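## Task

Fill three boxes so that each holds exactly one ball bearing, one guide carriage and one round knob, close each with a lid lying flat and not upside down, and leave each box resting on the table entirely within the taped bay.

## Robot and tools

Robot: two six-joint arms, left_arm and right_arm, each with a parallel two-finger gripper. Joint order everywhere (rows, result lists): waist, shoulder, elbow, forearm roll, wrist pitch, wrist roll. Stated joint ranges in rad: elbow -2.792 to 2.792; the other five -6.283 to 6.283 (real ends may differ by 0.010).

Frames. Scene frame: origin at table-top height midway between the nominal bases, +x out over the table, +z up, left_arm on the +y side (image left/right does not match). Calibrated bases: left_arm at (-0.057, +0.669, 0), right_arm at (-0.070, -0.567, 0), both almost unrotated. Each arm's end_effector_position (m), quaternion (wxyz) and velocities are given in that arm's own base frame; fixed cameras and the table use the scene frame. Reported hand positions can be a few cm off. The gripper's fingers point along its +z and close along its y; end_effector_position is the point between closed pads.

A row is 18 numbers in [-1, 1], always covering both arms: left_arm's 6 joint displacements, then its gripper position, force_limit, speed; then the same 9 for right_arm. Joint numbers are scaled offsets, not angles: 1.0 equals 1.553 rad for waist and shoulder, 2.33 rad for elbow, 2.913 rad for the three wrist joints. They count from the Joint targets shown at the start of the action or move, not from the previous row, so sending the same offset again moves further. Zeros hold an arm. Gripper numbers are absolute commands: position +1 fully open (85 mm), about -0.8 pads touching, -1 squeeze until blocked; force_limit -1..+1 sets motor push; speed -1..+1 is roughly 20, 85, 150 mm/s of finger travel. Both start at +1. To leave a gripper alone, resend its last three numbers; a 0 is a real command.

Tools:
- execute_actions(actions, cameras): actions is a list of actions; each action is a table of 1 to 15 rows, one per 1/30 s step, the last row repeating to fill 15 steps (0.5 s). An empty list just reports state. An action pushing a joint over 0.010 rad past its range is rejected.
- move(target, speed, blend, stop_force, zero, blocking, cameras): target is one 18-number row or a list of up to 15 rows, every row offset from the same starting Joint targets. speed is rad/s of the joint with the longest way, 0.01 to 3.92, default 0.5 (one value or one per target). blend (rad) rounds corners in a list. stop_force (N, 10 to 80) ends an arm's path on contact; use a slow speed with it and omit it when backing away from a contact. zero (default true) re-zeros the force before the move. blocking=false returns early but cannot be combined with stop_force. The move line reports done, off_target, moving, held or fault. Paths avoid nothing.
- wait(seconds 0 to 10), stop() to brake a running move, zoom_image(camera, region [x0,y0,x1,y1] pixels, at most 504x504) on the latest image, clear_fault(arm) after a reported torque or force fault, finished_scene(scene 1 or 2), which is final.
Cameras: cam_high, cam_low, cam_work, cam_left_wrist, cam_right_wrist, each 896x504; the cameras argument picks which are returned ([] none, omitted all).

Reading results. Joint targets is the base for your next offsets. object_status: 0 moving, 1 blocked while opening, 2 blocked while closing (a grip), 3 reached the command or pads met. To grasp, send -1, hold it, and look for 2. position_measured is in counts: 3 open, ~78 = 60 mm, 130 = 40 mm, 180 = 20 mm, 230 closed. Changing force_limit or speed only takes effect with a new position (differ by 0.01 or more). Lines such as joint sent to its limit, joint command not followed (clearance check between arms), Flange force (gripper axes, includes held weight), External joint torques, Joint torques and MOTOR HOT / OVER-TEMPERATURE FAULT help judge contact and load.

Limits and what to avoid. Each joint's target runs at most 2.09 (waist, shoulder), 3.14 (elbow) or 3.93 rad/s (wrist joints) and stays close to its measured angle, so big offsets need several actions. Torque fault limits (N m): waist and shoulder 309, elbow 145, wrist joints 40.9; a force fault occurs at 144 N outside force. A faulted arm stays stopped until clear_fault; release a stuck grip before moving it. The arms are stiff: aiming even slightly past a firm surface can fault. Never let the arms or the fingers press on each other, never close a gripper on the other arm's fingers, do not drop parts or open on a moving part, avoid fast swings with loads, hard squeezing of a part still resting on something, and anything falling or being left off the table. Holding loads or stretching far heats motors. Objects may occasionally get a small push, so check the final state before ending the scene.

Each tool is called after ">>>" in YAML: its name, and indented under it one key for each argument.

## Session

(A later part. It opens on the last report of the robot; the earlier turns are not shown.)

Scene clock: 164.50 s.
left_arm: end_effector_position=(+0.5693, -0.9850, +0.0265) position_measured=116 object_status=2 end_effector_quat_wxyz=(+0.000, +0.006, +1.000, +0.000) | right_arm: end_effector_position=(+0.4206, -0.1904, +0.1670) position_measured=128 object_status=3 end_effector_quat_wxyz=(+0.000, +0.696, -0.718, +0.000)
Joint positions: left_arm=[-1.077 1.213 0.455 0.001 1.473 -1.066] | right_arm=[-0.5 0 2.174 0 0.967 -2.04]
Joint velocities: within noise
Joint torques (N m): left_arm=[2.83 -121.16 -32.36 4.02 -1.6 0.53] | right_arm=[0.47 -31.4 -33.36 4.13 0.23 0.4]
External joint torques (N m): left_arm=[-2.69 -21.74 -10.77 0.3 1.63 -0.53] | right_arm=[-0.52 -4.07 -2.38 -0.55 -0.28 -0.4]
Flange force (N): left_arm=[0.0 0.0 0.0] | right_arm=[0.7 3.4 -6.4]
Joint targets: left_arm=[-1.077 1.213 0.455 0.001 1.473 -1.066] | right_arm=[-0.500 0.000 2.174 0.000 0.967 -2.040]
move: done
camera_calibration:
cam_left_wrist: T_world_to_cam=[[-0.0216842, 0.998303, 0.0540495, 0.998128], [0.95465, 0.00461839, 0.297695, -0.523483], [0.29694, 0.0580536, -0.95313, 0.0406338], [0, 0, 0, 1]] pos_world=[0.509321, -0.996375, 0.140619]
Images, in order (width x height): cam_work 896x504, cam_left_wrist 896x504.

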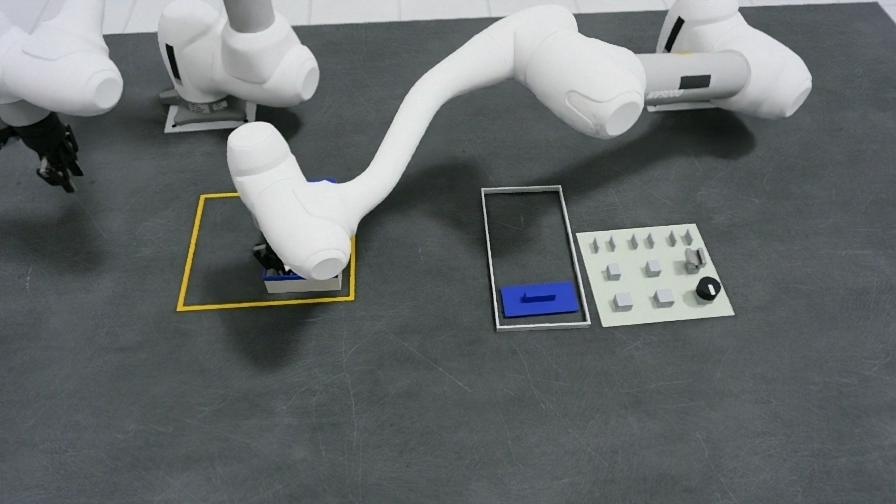

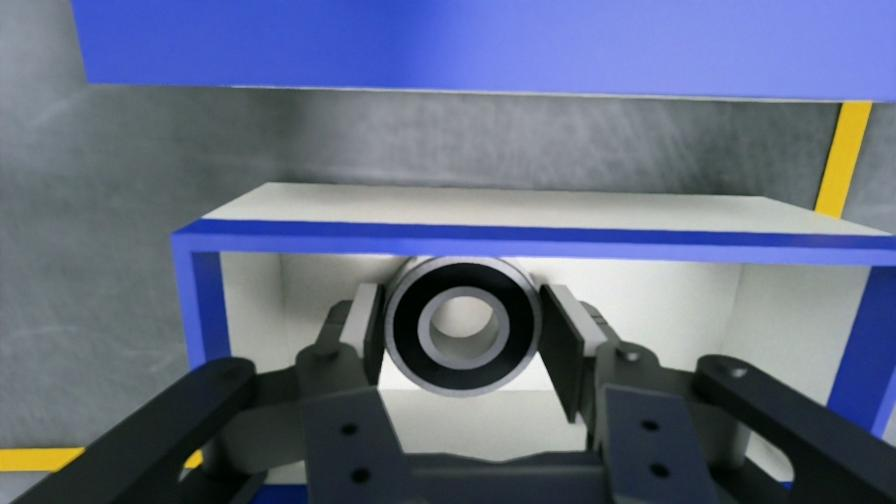

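>>> move:
  target:
    - [0,-0.0001,-0.0002,0,0.0002,0, -1,-0.8,-1, 0,0,0,0,0,0, 0,-0.6,0]
    - [0,-0.0001,-0.0002,0,0.0002,0, 0.28,-0.8,-1, 0,0,0,0,0,0, 0,-0.6,0]
    - [0,-0.0053,-0.0605,0,0.0513,0, 0.28,-0.8,-1, 0,0,0,0,0,0, 0,-0.6,0]
    - [0.4977,-0.5899,0.6288,0,-0.1885,0.2894, 0.28,-0.8,-1, 0.49,0.339,-0.316,0,0.072,0.257, 0,-0.6,0]
    - [0.4977,-0.5430,0.6482,0,-0.2290,0.2894, 0.28,-0.8,-1, 0.8164,0.5652,-0.5267,0,0.1199,0.4284, 0,-0.6,0]
    - [0.4977,-0.5430,0.6482,0,-0.2290,0.2894, 0.28,-0.8,-1, 0.8164,0.5972,-0.4998,0,0.0814,0.4284, 0,-0.6,0]
    - [0.4977,-0.5430,0.6482,0,-0.2290,0.2894, -1,-0.8,-1, 0.8164,0.5972,-0.4998,0,0.0814,0.4284, -1,-0.6,-1]
  speed: [0.03,0.1,0.2,1.0,0.5,0.14,0.1]
  blend: [0,0,0.03,0.02,0,0,0]
  cameras: ["cam_left_wrist","cam_right_wrist"]

Scene clock: 174.67 s.
left_arm: end_effector_position=(+0.6089, -0.1548, +0.0550) position_measured=147 object_status=2 end_effector_quat_wxyz=(+0.000, +0.041, +0.999, +0.000) | right_arm: end_effector_position=(+0.7081, +0.7324, +0.0358) position_measured=191 object_status=0 end_effector_quat_wxyz=(+0.000, +0.703, -0.711, +0.000)
Joint positions: left_arm=[-0.304 0.37 1.966 0.001 0.806 -0.223] | right_arm=[0.768 0.928 1.009 0 1.204 -0.792]
Joint velocities: within noise
Joint torques (N m): left_arm=[3.26 -62.73 -26.99 3.02 -0.88 0.45] | right_arm=[-0.03 -113.09 -35.63 4.67 0.06 0.34]
External joint torques (N m): left_arm=[-3.22 -6.87 -4.21 0.15 0.95 -0.45] | right_arm=[-0.16 -11.94 -4.65 -0.62 -0.02 -0.34]
Flange force (N): left_arm=[1.0 -5.7 -12.5] | right_arm=[4.1 3.2 -10.8]
Joint targets: left_arm=[-0.304 0.370 1.966 0.001 0.806 -0.223] | right_arm=[0.768 0.928 1.009 0.000 1.204 -0.792]
move: done
camera_calibration:
cam_left_wrist: T_world_to_cam=[[0.0483072, 0.997365, 0.0541273, 0.125892], [0.952769, -0.0622785, 0.297241, -0.582926], [0.299828, 0.037212, -0.953267, 0.00289881], [0, 0, 0, 1]] pos_world=[0.548443, -0.161972, 0.169218]
cam_right_wrist: T_world_to_cam=[[-0.998184, -0.0573236, 0.0185102, 0.755727], [-0.0469182, 0.93257, 0.357926, -0.648381], [-0.0377797, 0.356408, -0.933566, -0.0824198], [0, 0, 0, 1]] pos_world=[0.72082, 0.677357, 0.14114]
Images, in order (width x height): cam_left_wrist 896x504, cam_right_wrist 896x504.

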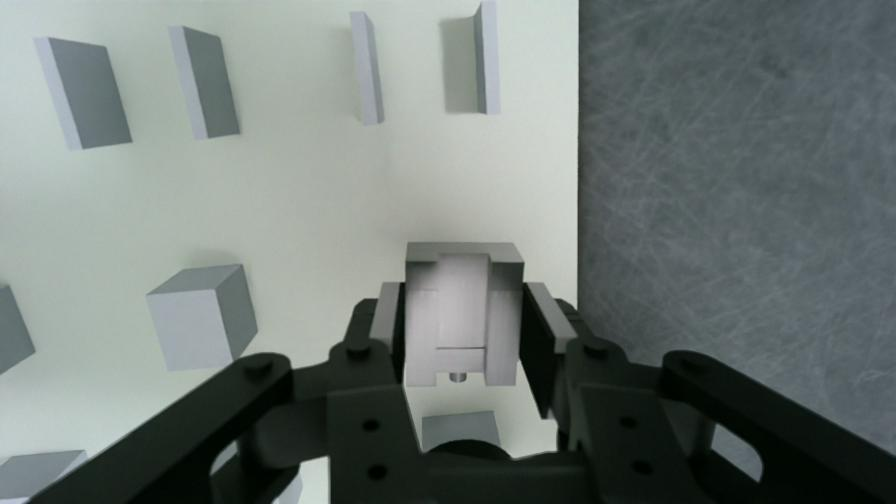

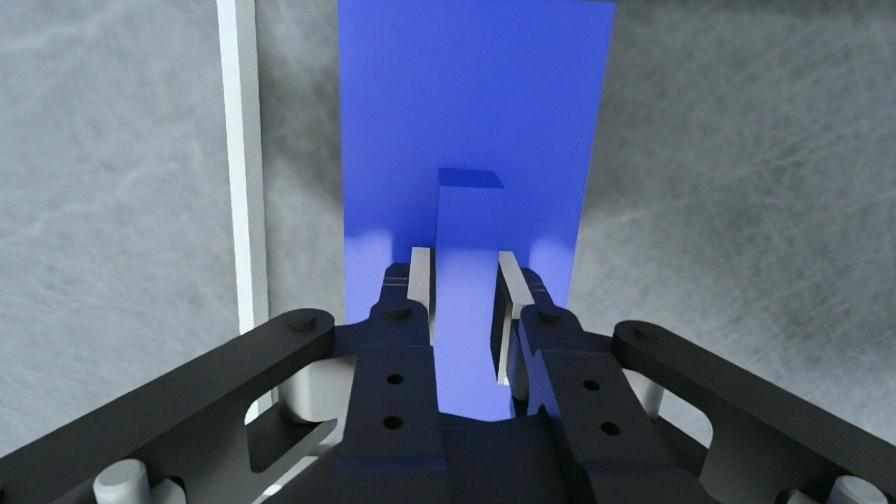

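>>> move:
  target:
    - [0,-0.0469,-0.0193,0,0.0405,0, -1,-0.8,-1, 0,-0.0319,-0.0269,0,0.0385,0, -1,-0.6,-1]
    - [0,-0.0469,-0.0193,0,0.0405,0, -1,-0.8,-1, -0.49,-0.37,0.29,0,-0.033,-0.257, -1,-0.6,-1]
    - [-0.4839,0.4369,-0.5858,0,0.2357,-0.2820, -1,-0.8,-1, -0.8164,-0.5972,0.4998,0,-0.0814,-0.4284, -1,-0.6,-1]
    - [-0.4839,0.4572,-0.5469,0,0.1937,-0.2820, -1,-0.8,-1, -0.8164,-0.5972,0.4998,0,-0.0814,-0.4284, -1,-0.6,-1]
    - [-0.4839,0.4601,-0.5440,0,0.1898,-0.2820, -1,-0.8,-1, -0.8164,-0.5972,0.4998,0,-0.0814,-0.4284, -1,-0.6,-1]
    - [-0.4839,0.4601,-0.5440,0,0.1898,-0.2820, 0.03,-0.8,-1, -0.8164,-0.5972,0.4998,0,-0.0814,-0.4284, -1,-0.6,-1]
    - [-0.4839,0.4369,-0.5858,0,0.2357,-0.2820, 0.03,-0.8,-1, -0.8164,-0.5972,0.4998,0,-0.0814,-0.4284, -1,-0.6,-1]
  speed: [0.16,0.8,1.0,0.15,0.02,0.1,0.2]
  blend: [0.02,0.1,0.02,0,0,0,0]
  cameras: ["cam_left_wrist","cam_work"]

Scene clock: 182.07 s.
left_arm: end_effector_position=(+0.5693, -0.9355, +0.1293) position_measured=126 object_status=3 end_effector_quat_wxyz=(+0.000, +0.006, +1.000, +0.000) | right_arm: end_effector_position=(+0.4206, -0.1904, +0.1670) position_measured=191 object_status=2 end_effector_quat_wxyz=(+0.000, +0.696, -0.718, +0.000)
Joint positions: left_arm=[-1.056 1.049 0.601 0.001 1.492 -1.044] | right_arm=[-0.5 0 2.174 0 0.967 -2.04]
Joint velocities: within noise
Joint torques (N m): left_arm=[3.07 -133.27 -41.09 4.08 -0.62 0.5] | right_arm=[0.29 -31.72 -33.84 4.15 0.21 0.35]
External joint torques (N m): left_arm=[-3.03 -1.95 -2.01 0.25 0.65 -0.5] | right_arm=[-0.32 -3.67 -1.83 -0.58 -0.26 -0.35]
Flange force (N): left_arm=[0.0 0.0 0.0] | right_arm=[0.2 3.4 -5.5]
Joint targets: left_arm=[-1.056 1.049 0.601 0.001 1.492 -1.044] | right_arm=[-0.500 0.000 2.174 0.000 0.967 -2.040]
move: done
camera_calibration:
cam_left_wrist: T_world_to_cam=[[-0.0215438, 0.998292, 0.0543044, 0.943015], [0.954719, 0.00442158, 0.297476, -0.554579], [0.296728, 0.0582542, -0.953184, 0.136023], [0, 0, 0, 1]] pos_world=[0.509421, -0.946876, 0.243419]
Images, in order (width x height): cam_work 896x504, cam_left_wrist 896x504.

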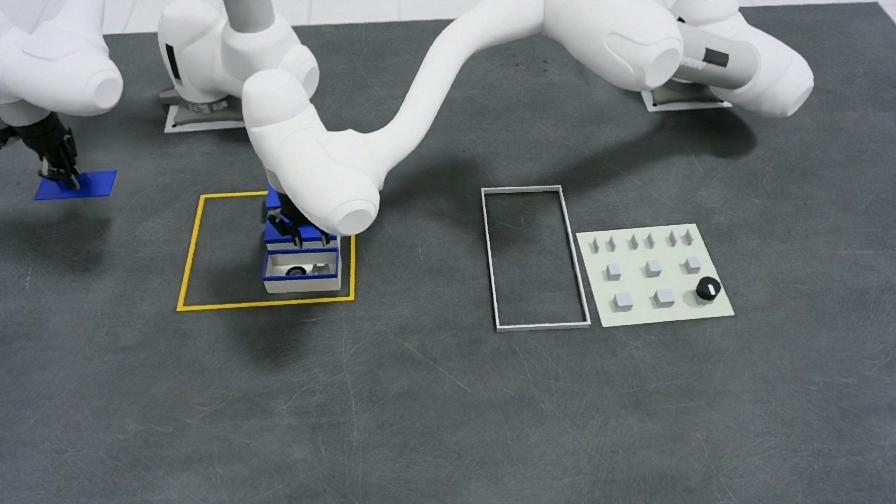

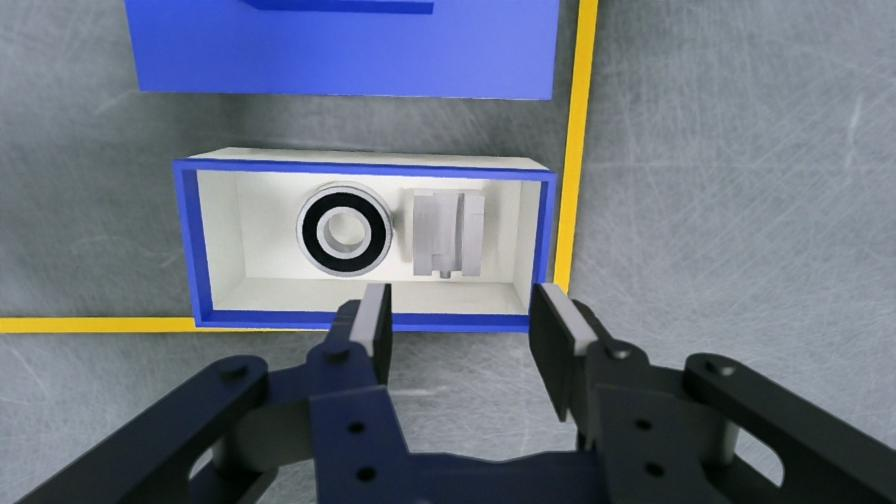

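>>> move:
  target:
    - [0.5055,-0.4164,0.5006,0,-0.1784,0.2661, 0.5,-0.8,0, 0,0,0,0,0,0, -1,-0.6,-1]
    - [0.5055,-0.3700,0.5205,0,-0.2191,0.2661, 0.5,-0.8,0, 0,0,0,0,0,0, -1,-0.6,-1]
    - [0.5055,-0.3700,0.5205,0,-0.2191,0.2661, -1,-0.8,-1, 0,0,0,0,0,0, -1,-0.6,-1]
    - [0.5055,-0.4164,0.5006,0,-0.1784,0.2661, -1,-0.8,-1, 0,0,0,0,0,0, -1,-0.6,-1]
    - [-0.0138,0.1007,-0.1228,0,0.0446,-0.0073, -1,-0.8,-1, 0,0,0,0,0,0, -1,-0.6,-1]
    - [-0.0138,0.1015,-0.0741,0,0.0051,-0.0073, -1,-0.8,-1, 0,0,0,0,0,0, -1,-0.6,-1]
    - [-0.0138,0.1030,-0.0695,0,0.0007,-0.0073, -1,-0.8,-1, 0,0,0,0,0,0, -1,-0.6,-1]
    - [-0.0138,0.1030,-0.0695,0,0.0007,-0.0073, 0.3,-0.8,-1, 0,0,0,0,0,0, -1,-0.6,-1]
    - [-0.0138,0.1007,-0.1228,0,0.0446,-0.0073, 0.3,-0.8,-1, 0,0,0,0,0,0, -1,-0.6,-1]
  speed: [0.9,0.15,0.1,0.16,1.0,0.15,0.02,0.1,0.2]
  blend: [0.01,0,0,0.02,0.02,0,0,0,0]
  cameras: ["cam_left_wrist","cam_work"]

Scene clock: 194.30 s.
left_arm: end_effector_position=(+0.5693, -0.9850, +0.1143) position_measured=91 object_status=3 end_effector_quat_wxyz=(+0.000, +0.006, +1.000, +0.000) | right_arm: end_effector_position=(+0.4206, -0.1904, +0.1670) position_measured=191 object_status=2 end_effector_quat_wxyz=(+0.000, +0.696, -0.718, +0.000)
Joint positions: left_arm=[-1.077 1.205 0.315 0.001 1.622 -1.066] | right_arm=[-0.5 0 2.174 0 0.967 -2.04]
Joint velocities: within noise
Joint torques (N m): left_arm=[3.57 -141.36 -41.19 4.08 -0.4 0.51] | right_arm=[0.13 -31.67 -33.81 4.11 0.23 0.36]
External joint torques (N m): left_arm=[-3.47 -0.11 -1.63 0.21 0.43 -0.51] | right_arm=[-0.13 -3.84 -1.87 -0.54 -0.27 -0.36]
Flange force (N): left_arm=[0.0 0.0 0.0] | right_arm=[-0.3 3.4 -5.7]
Joint targets: left_arm=[-1.077 1.205 0.315 0.001 1.622 -1.066] | right_arm=[-0.500 0.000 2.174 0.000 0.967 -2.040]
move: done
camera_calibration:
cam_left_wrist: T_world_to_cam=[[-0.0213806, 0.998287, 0.0544625, 0.993115], [0.954722, 0.0042189, 0.297468, -0.550129], [0.296729, 0.0583566, -0.953177, 0.124804], [0, 0, 0, 1]] pos_world=[0.509421, -0.996376, 0.228518]
Images, in order (width x height): cam_work 896x504, cam_left_wrist 896x504.

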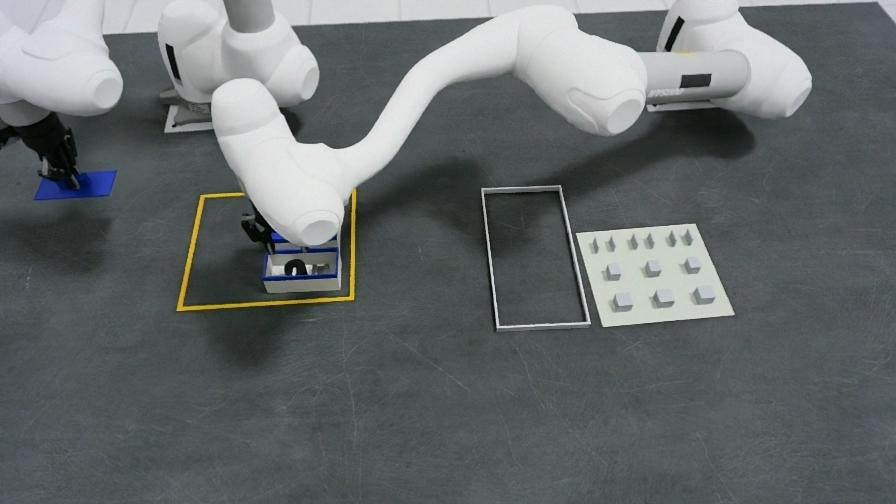

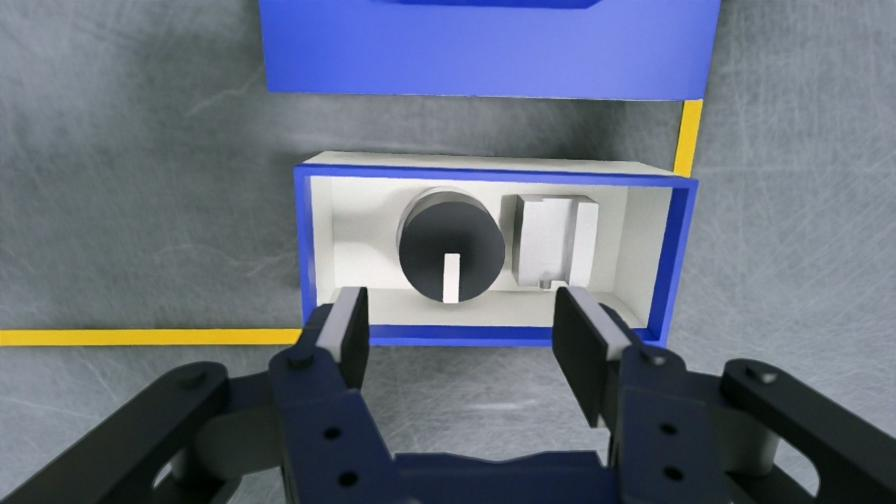

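>>> move:
  target:
    - [0.213,-0.259,0.272,0,-0.08,0.112, 0.3,-0.8,-1, 0,0,0,0,0,0, -1,-0.6,-1]
    - [0.5321,-0.6468,0.6804,0,-0.1994,0.2802, 0.3,-0.8,-1, 0.5490,0.2126,-0.1288,0,-0.0103,0.2961, -1,-0.6,-1]
    - [0.5321,-0.6468,0.6804,0,-0.1994,0.2802, 0.3,-0.8,-1, 0.5490,0.2270,-0.1218,0,-0.0235,0.2961, -1,-0.6,-1]
  speed: [1.0,0.9,0.08]
  blend: [0.1,0,0]
  cameras: ["cam_work","cam_high"]

>>> zoom_image:
  camera: "cam_work"
  region: [255, 215, 355, 295]

Scene clock: 198.17 s.
left_arm: end_effector_position=(+0.5953, -0.1167, +0.1893) position_measured=91 object_status=3 end_effector_quat_wxyz=(+0.000, +0.001, +1.000, +0.000) | right_arm: end_effector_position=(+0.5994, +0.2576, +0.0981) position_measured=191 object_status=2 end_effector_quat_wxyz=(+0.000, +0.693, -0.721, +0.000)
Joint positions: left_arm=[-0.251 0.2 1.9 0 1.042 -0.25] | right_arm=[0.353 0.352 1.89 0 0.899 -1.178]
Joint velocities: within noise
Joint torques (N m): left_arm=[3.35 -57.56 -36.18 3.58 -0.54 0.49] | right_arm=[0.1 -67.13 -31.67 3.96 0.34 0.35]
External joint torques (N m): left_arm=[-3.39 -0.83 -1.24 0.21 0.6 -0.49] | right_arm=[-0.21 -3.49 -2.37 -0.56 -0.33 -0.35]
Flange force (N): left_arm=[0.3 -6.5 -3.1] | right_arm=[0.9 -0.2 -4.8]
Joint targets: left_arm=[-0.251 0.200 1.900 0.001 1.042 -0.250] | right_arm=[0.353 0.353 1.890 0.000 0.899 -1.178]
move: done
Images, in order (width x height): cam_high 896x504, cam_work 896x504.

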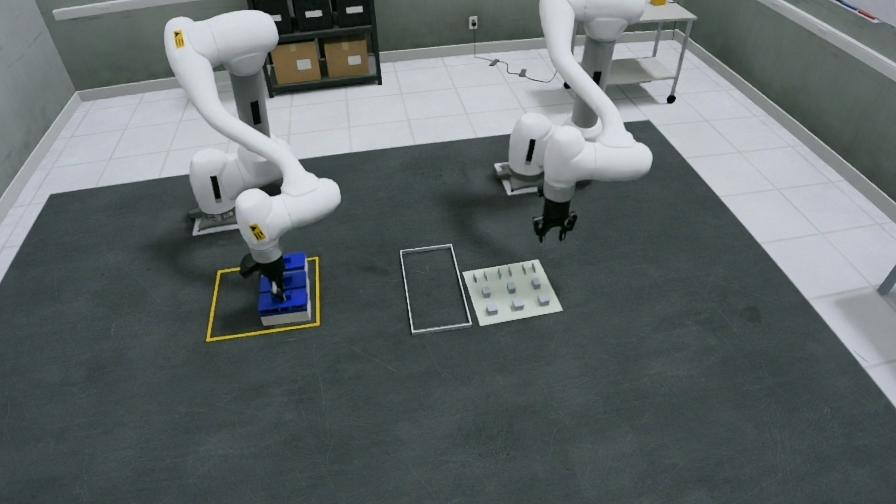

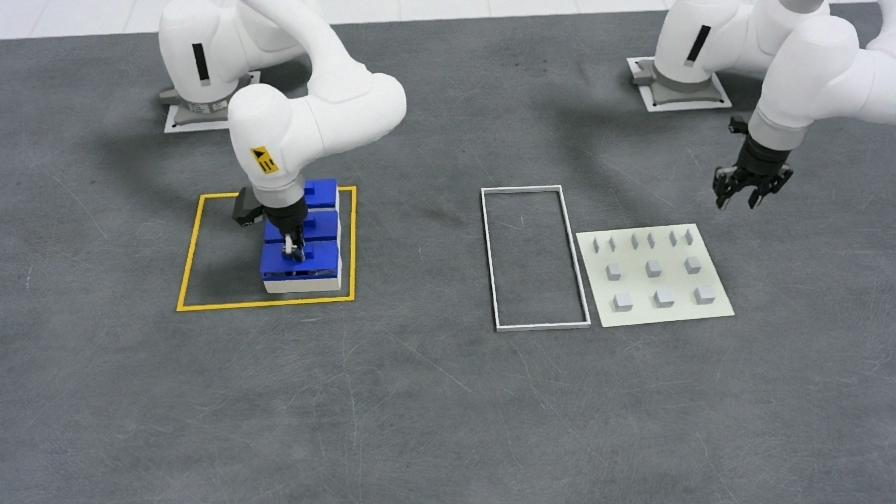

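Scaled by 5.040.

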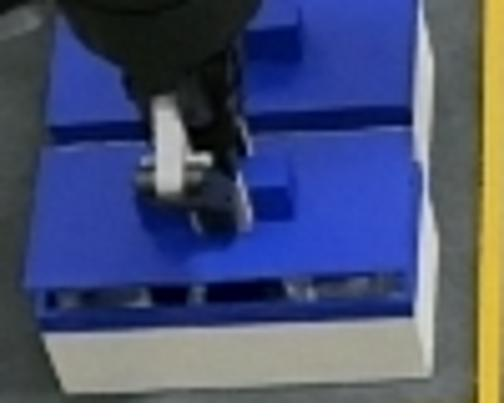

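>>> move:
  target: [0,0,0,0,0,0, 0.3,-0.8,-1, 0,0.0122,0.0052,0,-0.0106,0, -1,-0.6,-1]
  speed: 0.018
  stop_force: 12
  cameras: ["cam_work"]

>>> zoom_image:
  camera: "cam_work"
  region: [255, 215, 355, 295]

Scene clock: 201.07 s.
left_arm: end_effector_position=(+0.5953, -0.1166, +0.1893) position_measured=91 object_status=3 end_effector_quat_wxyz=(+0.000, +0.001, +1.000, +0.000) | right_arm: end_effector_position=(+0.5994, +0.2576, +0.0809) position_measured=191 object_status=2 end_effector_quat_wxyz=(+0.000, +0.693, -0.721, +0.000)
Joint positions: left_arm=[-0.251 0.2 1.9 0 1.042 -0.25] | right_arm=[0.353 0.371 1.902 0 0.869 -1.178]
Joint velocities: within noise
Joint torques (N m): left_arm=[3.36 -57.36 -35.55 3.57 -0.4 0.54] | right_arm=[-0.33 -51.33 -25.03 3.9 -1.64 0.33]
External joint torques (N m): left_arm=[-3.27 -1.27 -1.75 0.22 0.47 -0.54] | right_arm=[0.41 -20.23 -8.04 -0.59 1.66 -0.33]
Flange force (N): left_arm=[0.0 -6.4 -3.7] | right_arm=[3.9 8.4 -30.5]
Joint targets: left_arm=[-0.251 0.200 1.900 0.001 1.042 -0.250] | right_arm=[0.353 0.371 1.902 0.000 0.869 -1.178]
move: contact (right_arm)
Images, in order (width x height): cam_work 896x504.

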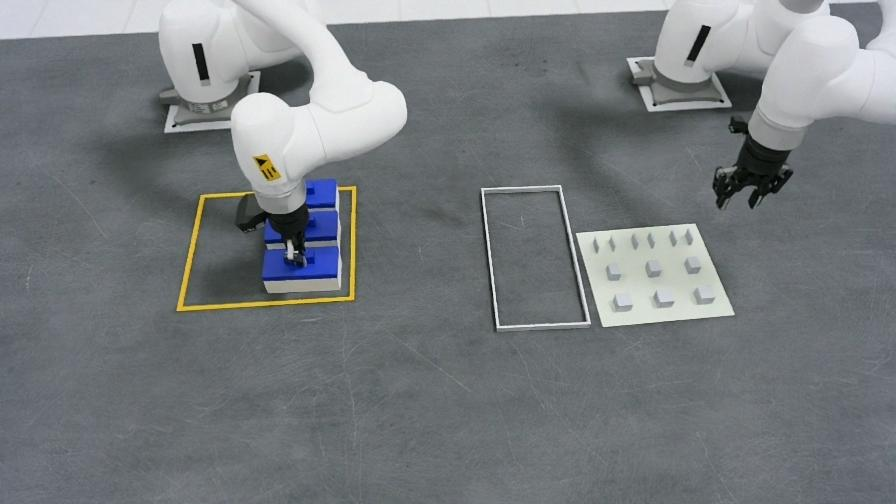

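Scaled by 5.040.

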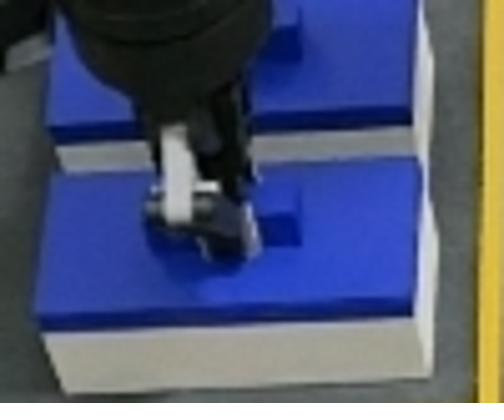

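>>> move:
  target:
    - [0,0,0,0,0,0, 0.3,-0.8,-1, 0,-0.0009,-0.0004,0,0.0008,0, -1,-0.6,-1]
    - [0,0,0,0,0,0, 0.3,-0.8,-1, 0,-0.0009,-0.0004,0,0.0008,0, 0,-0.6,-1]
    - [0,0,0,0,0,0, 0.3,-0.8,-1, 0,-0.0263,-0.0124,0,0.0238,0, 0,-0.6,-1]
  speed: [0.03,0.05,0.18]

>>> zoom_image:
  camera: "cam_work"
  region: [170, 165, 370, 315]

>>> zoom_image:
  camera: "cam_low"
  region: [350, 220, 490, 300]

Scene clock: 204.47 s.
left_arm: end_effector_position=(+0.5953, -0.1166, +0.1893) position_measured=91 object_status=3 end_effector_quat_wxyz=(+0.000, +0.001, +1.000, +0.000) | right_arm: end_effector_position=(+0.5998, +0.2578, +0.1201) position_measured=128 object_status=3 end_effector_quat_wxyz=(+0.000, +0.693, -0.721, +0.000)
Joint positions: left_arm=[-0.251 0.2 1.9 0.001 1.042 -0.25] | right_arm=[0.353 0.33 1.873 0 0.938 -1.178]
Joint velocities: within noise
Joint torques (N m): left_arm=[3.37 -57.54 -35.54 3.57 -0.45 0.52] | right_arm=[0.14 -63.56 -32.34 4.09 0.49 0.34]
External joint torques (N m): left_arm=[-3.43 -0.31 -1.61 0.2 0.52 -0.52] | right_arm=[-0.11 -5.83 -2.58 -0.6 -0.47 -0.34]
Flange force (N): left_arm=[-1.1 -6.8 -2.8] | right_arm=[2.0 2.6 -7.0]
Joint targets: left_arm=[-0.251 0.200 1.900 0.001 1.042 -0.250] | right_arm=[0.353 0.330 1.873 0.000 0.938 -1.178]
move: done
camera_calibration:
cam_left_wrist: T_world_to_cam=[[-0.0315876, 0.998025, 0.054303, 0.128847], [0.954787, 0.0140615, 0.296958, -0.599613], [0.295608, 0.0612279, -0.953345, 0.138832], [0, 0, 0, 1]] pos_world=[0.535533, -0.128661, 0.303418]
cam_right_wrist: T_world_to_cam=[[-0.999459, -0.0273476, 0.0182607, 0.612036], [-0.0190043, 0.933548, 0.357947, -0.258017], [-0.0268362, 0.357407, -0.933563, 0.154527], [0, 0, 0, 1]] pos_world=[0.610949, 0.20238, 0.22544]

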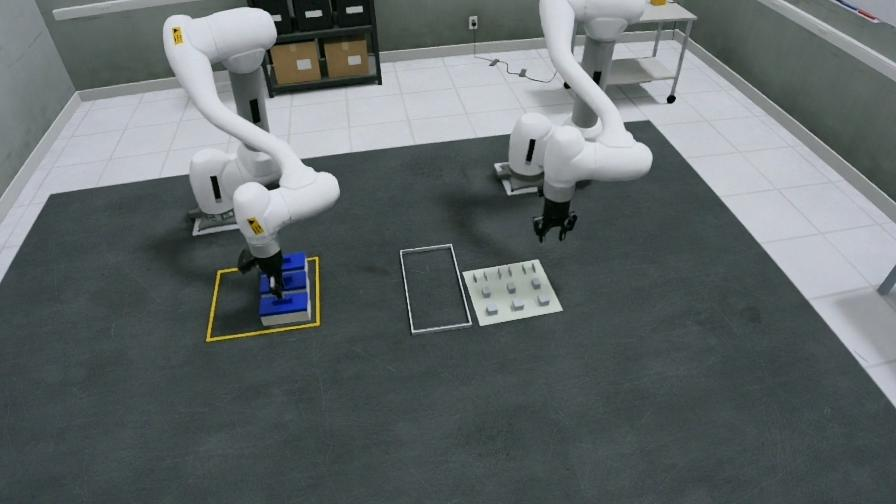

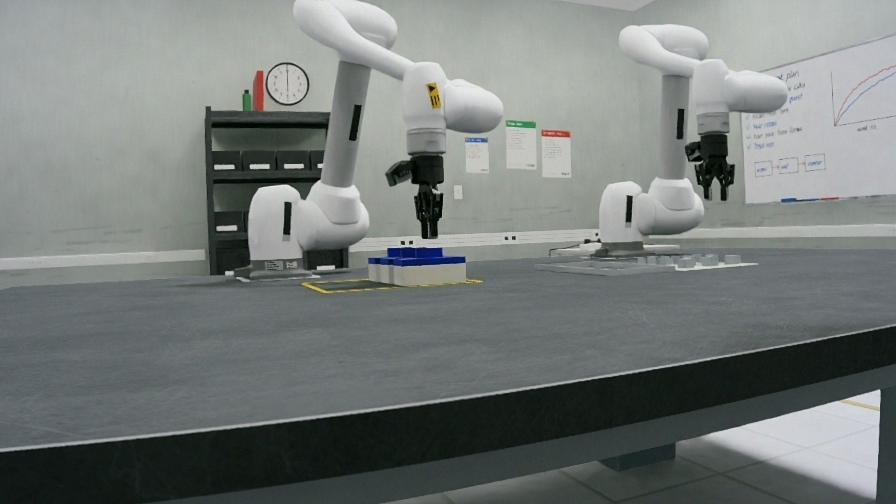

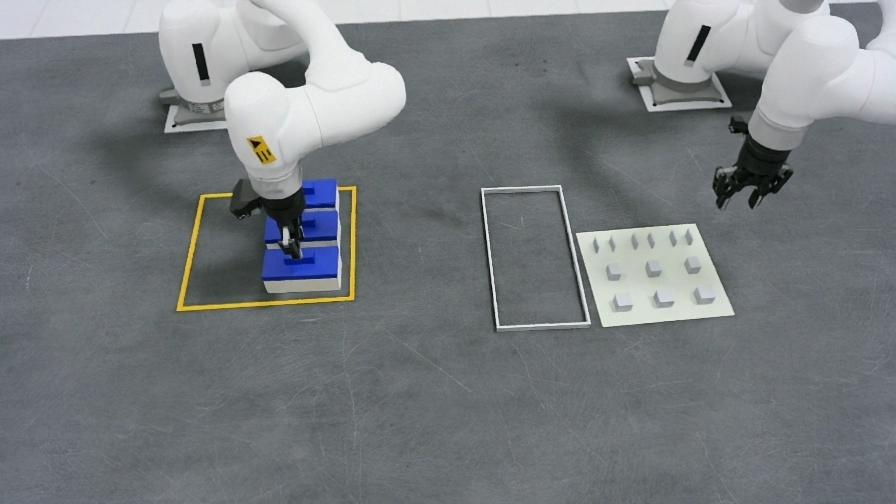

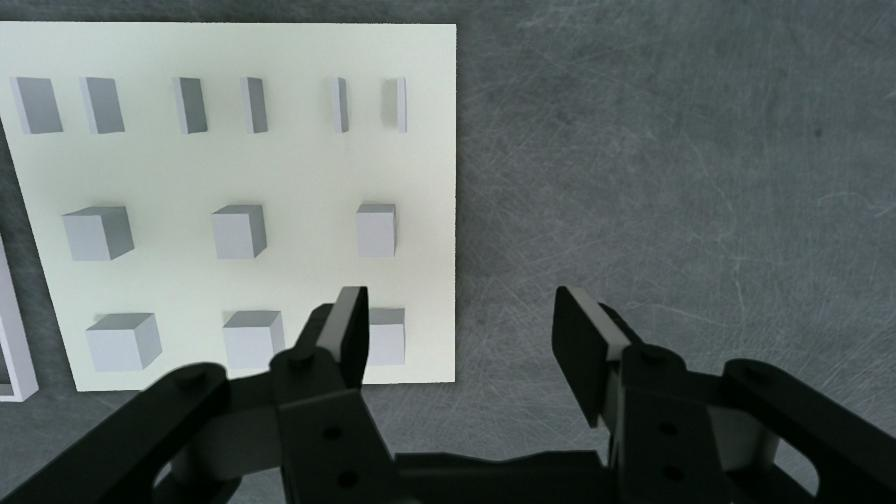

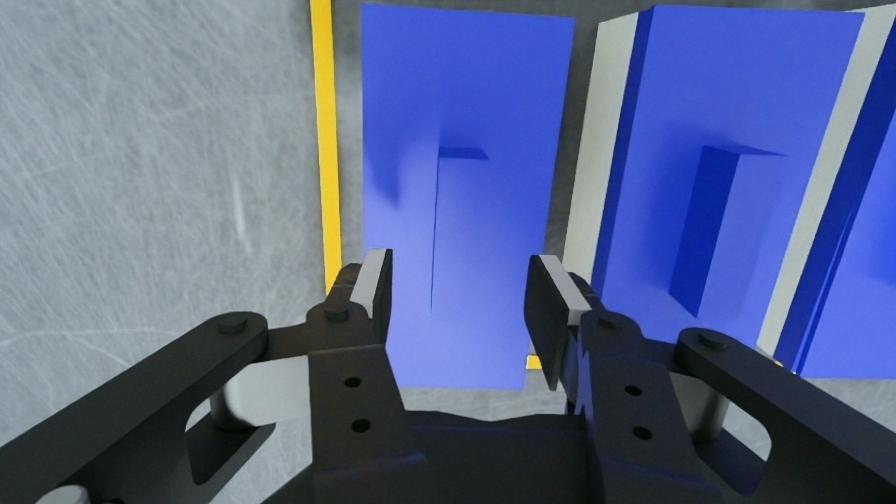

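Scaled by 2.520.

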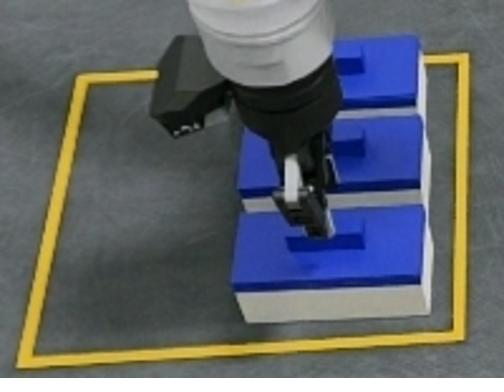

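Scaled by 3.600.

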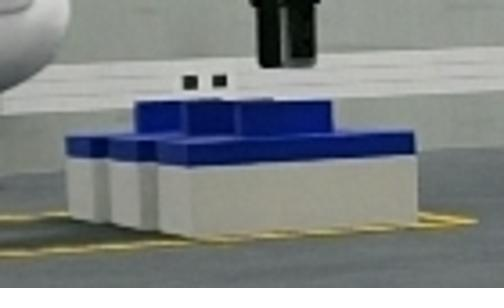

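>>> finished_scene:
  scene: 2

The scene is finished: the task was done.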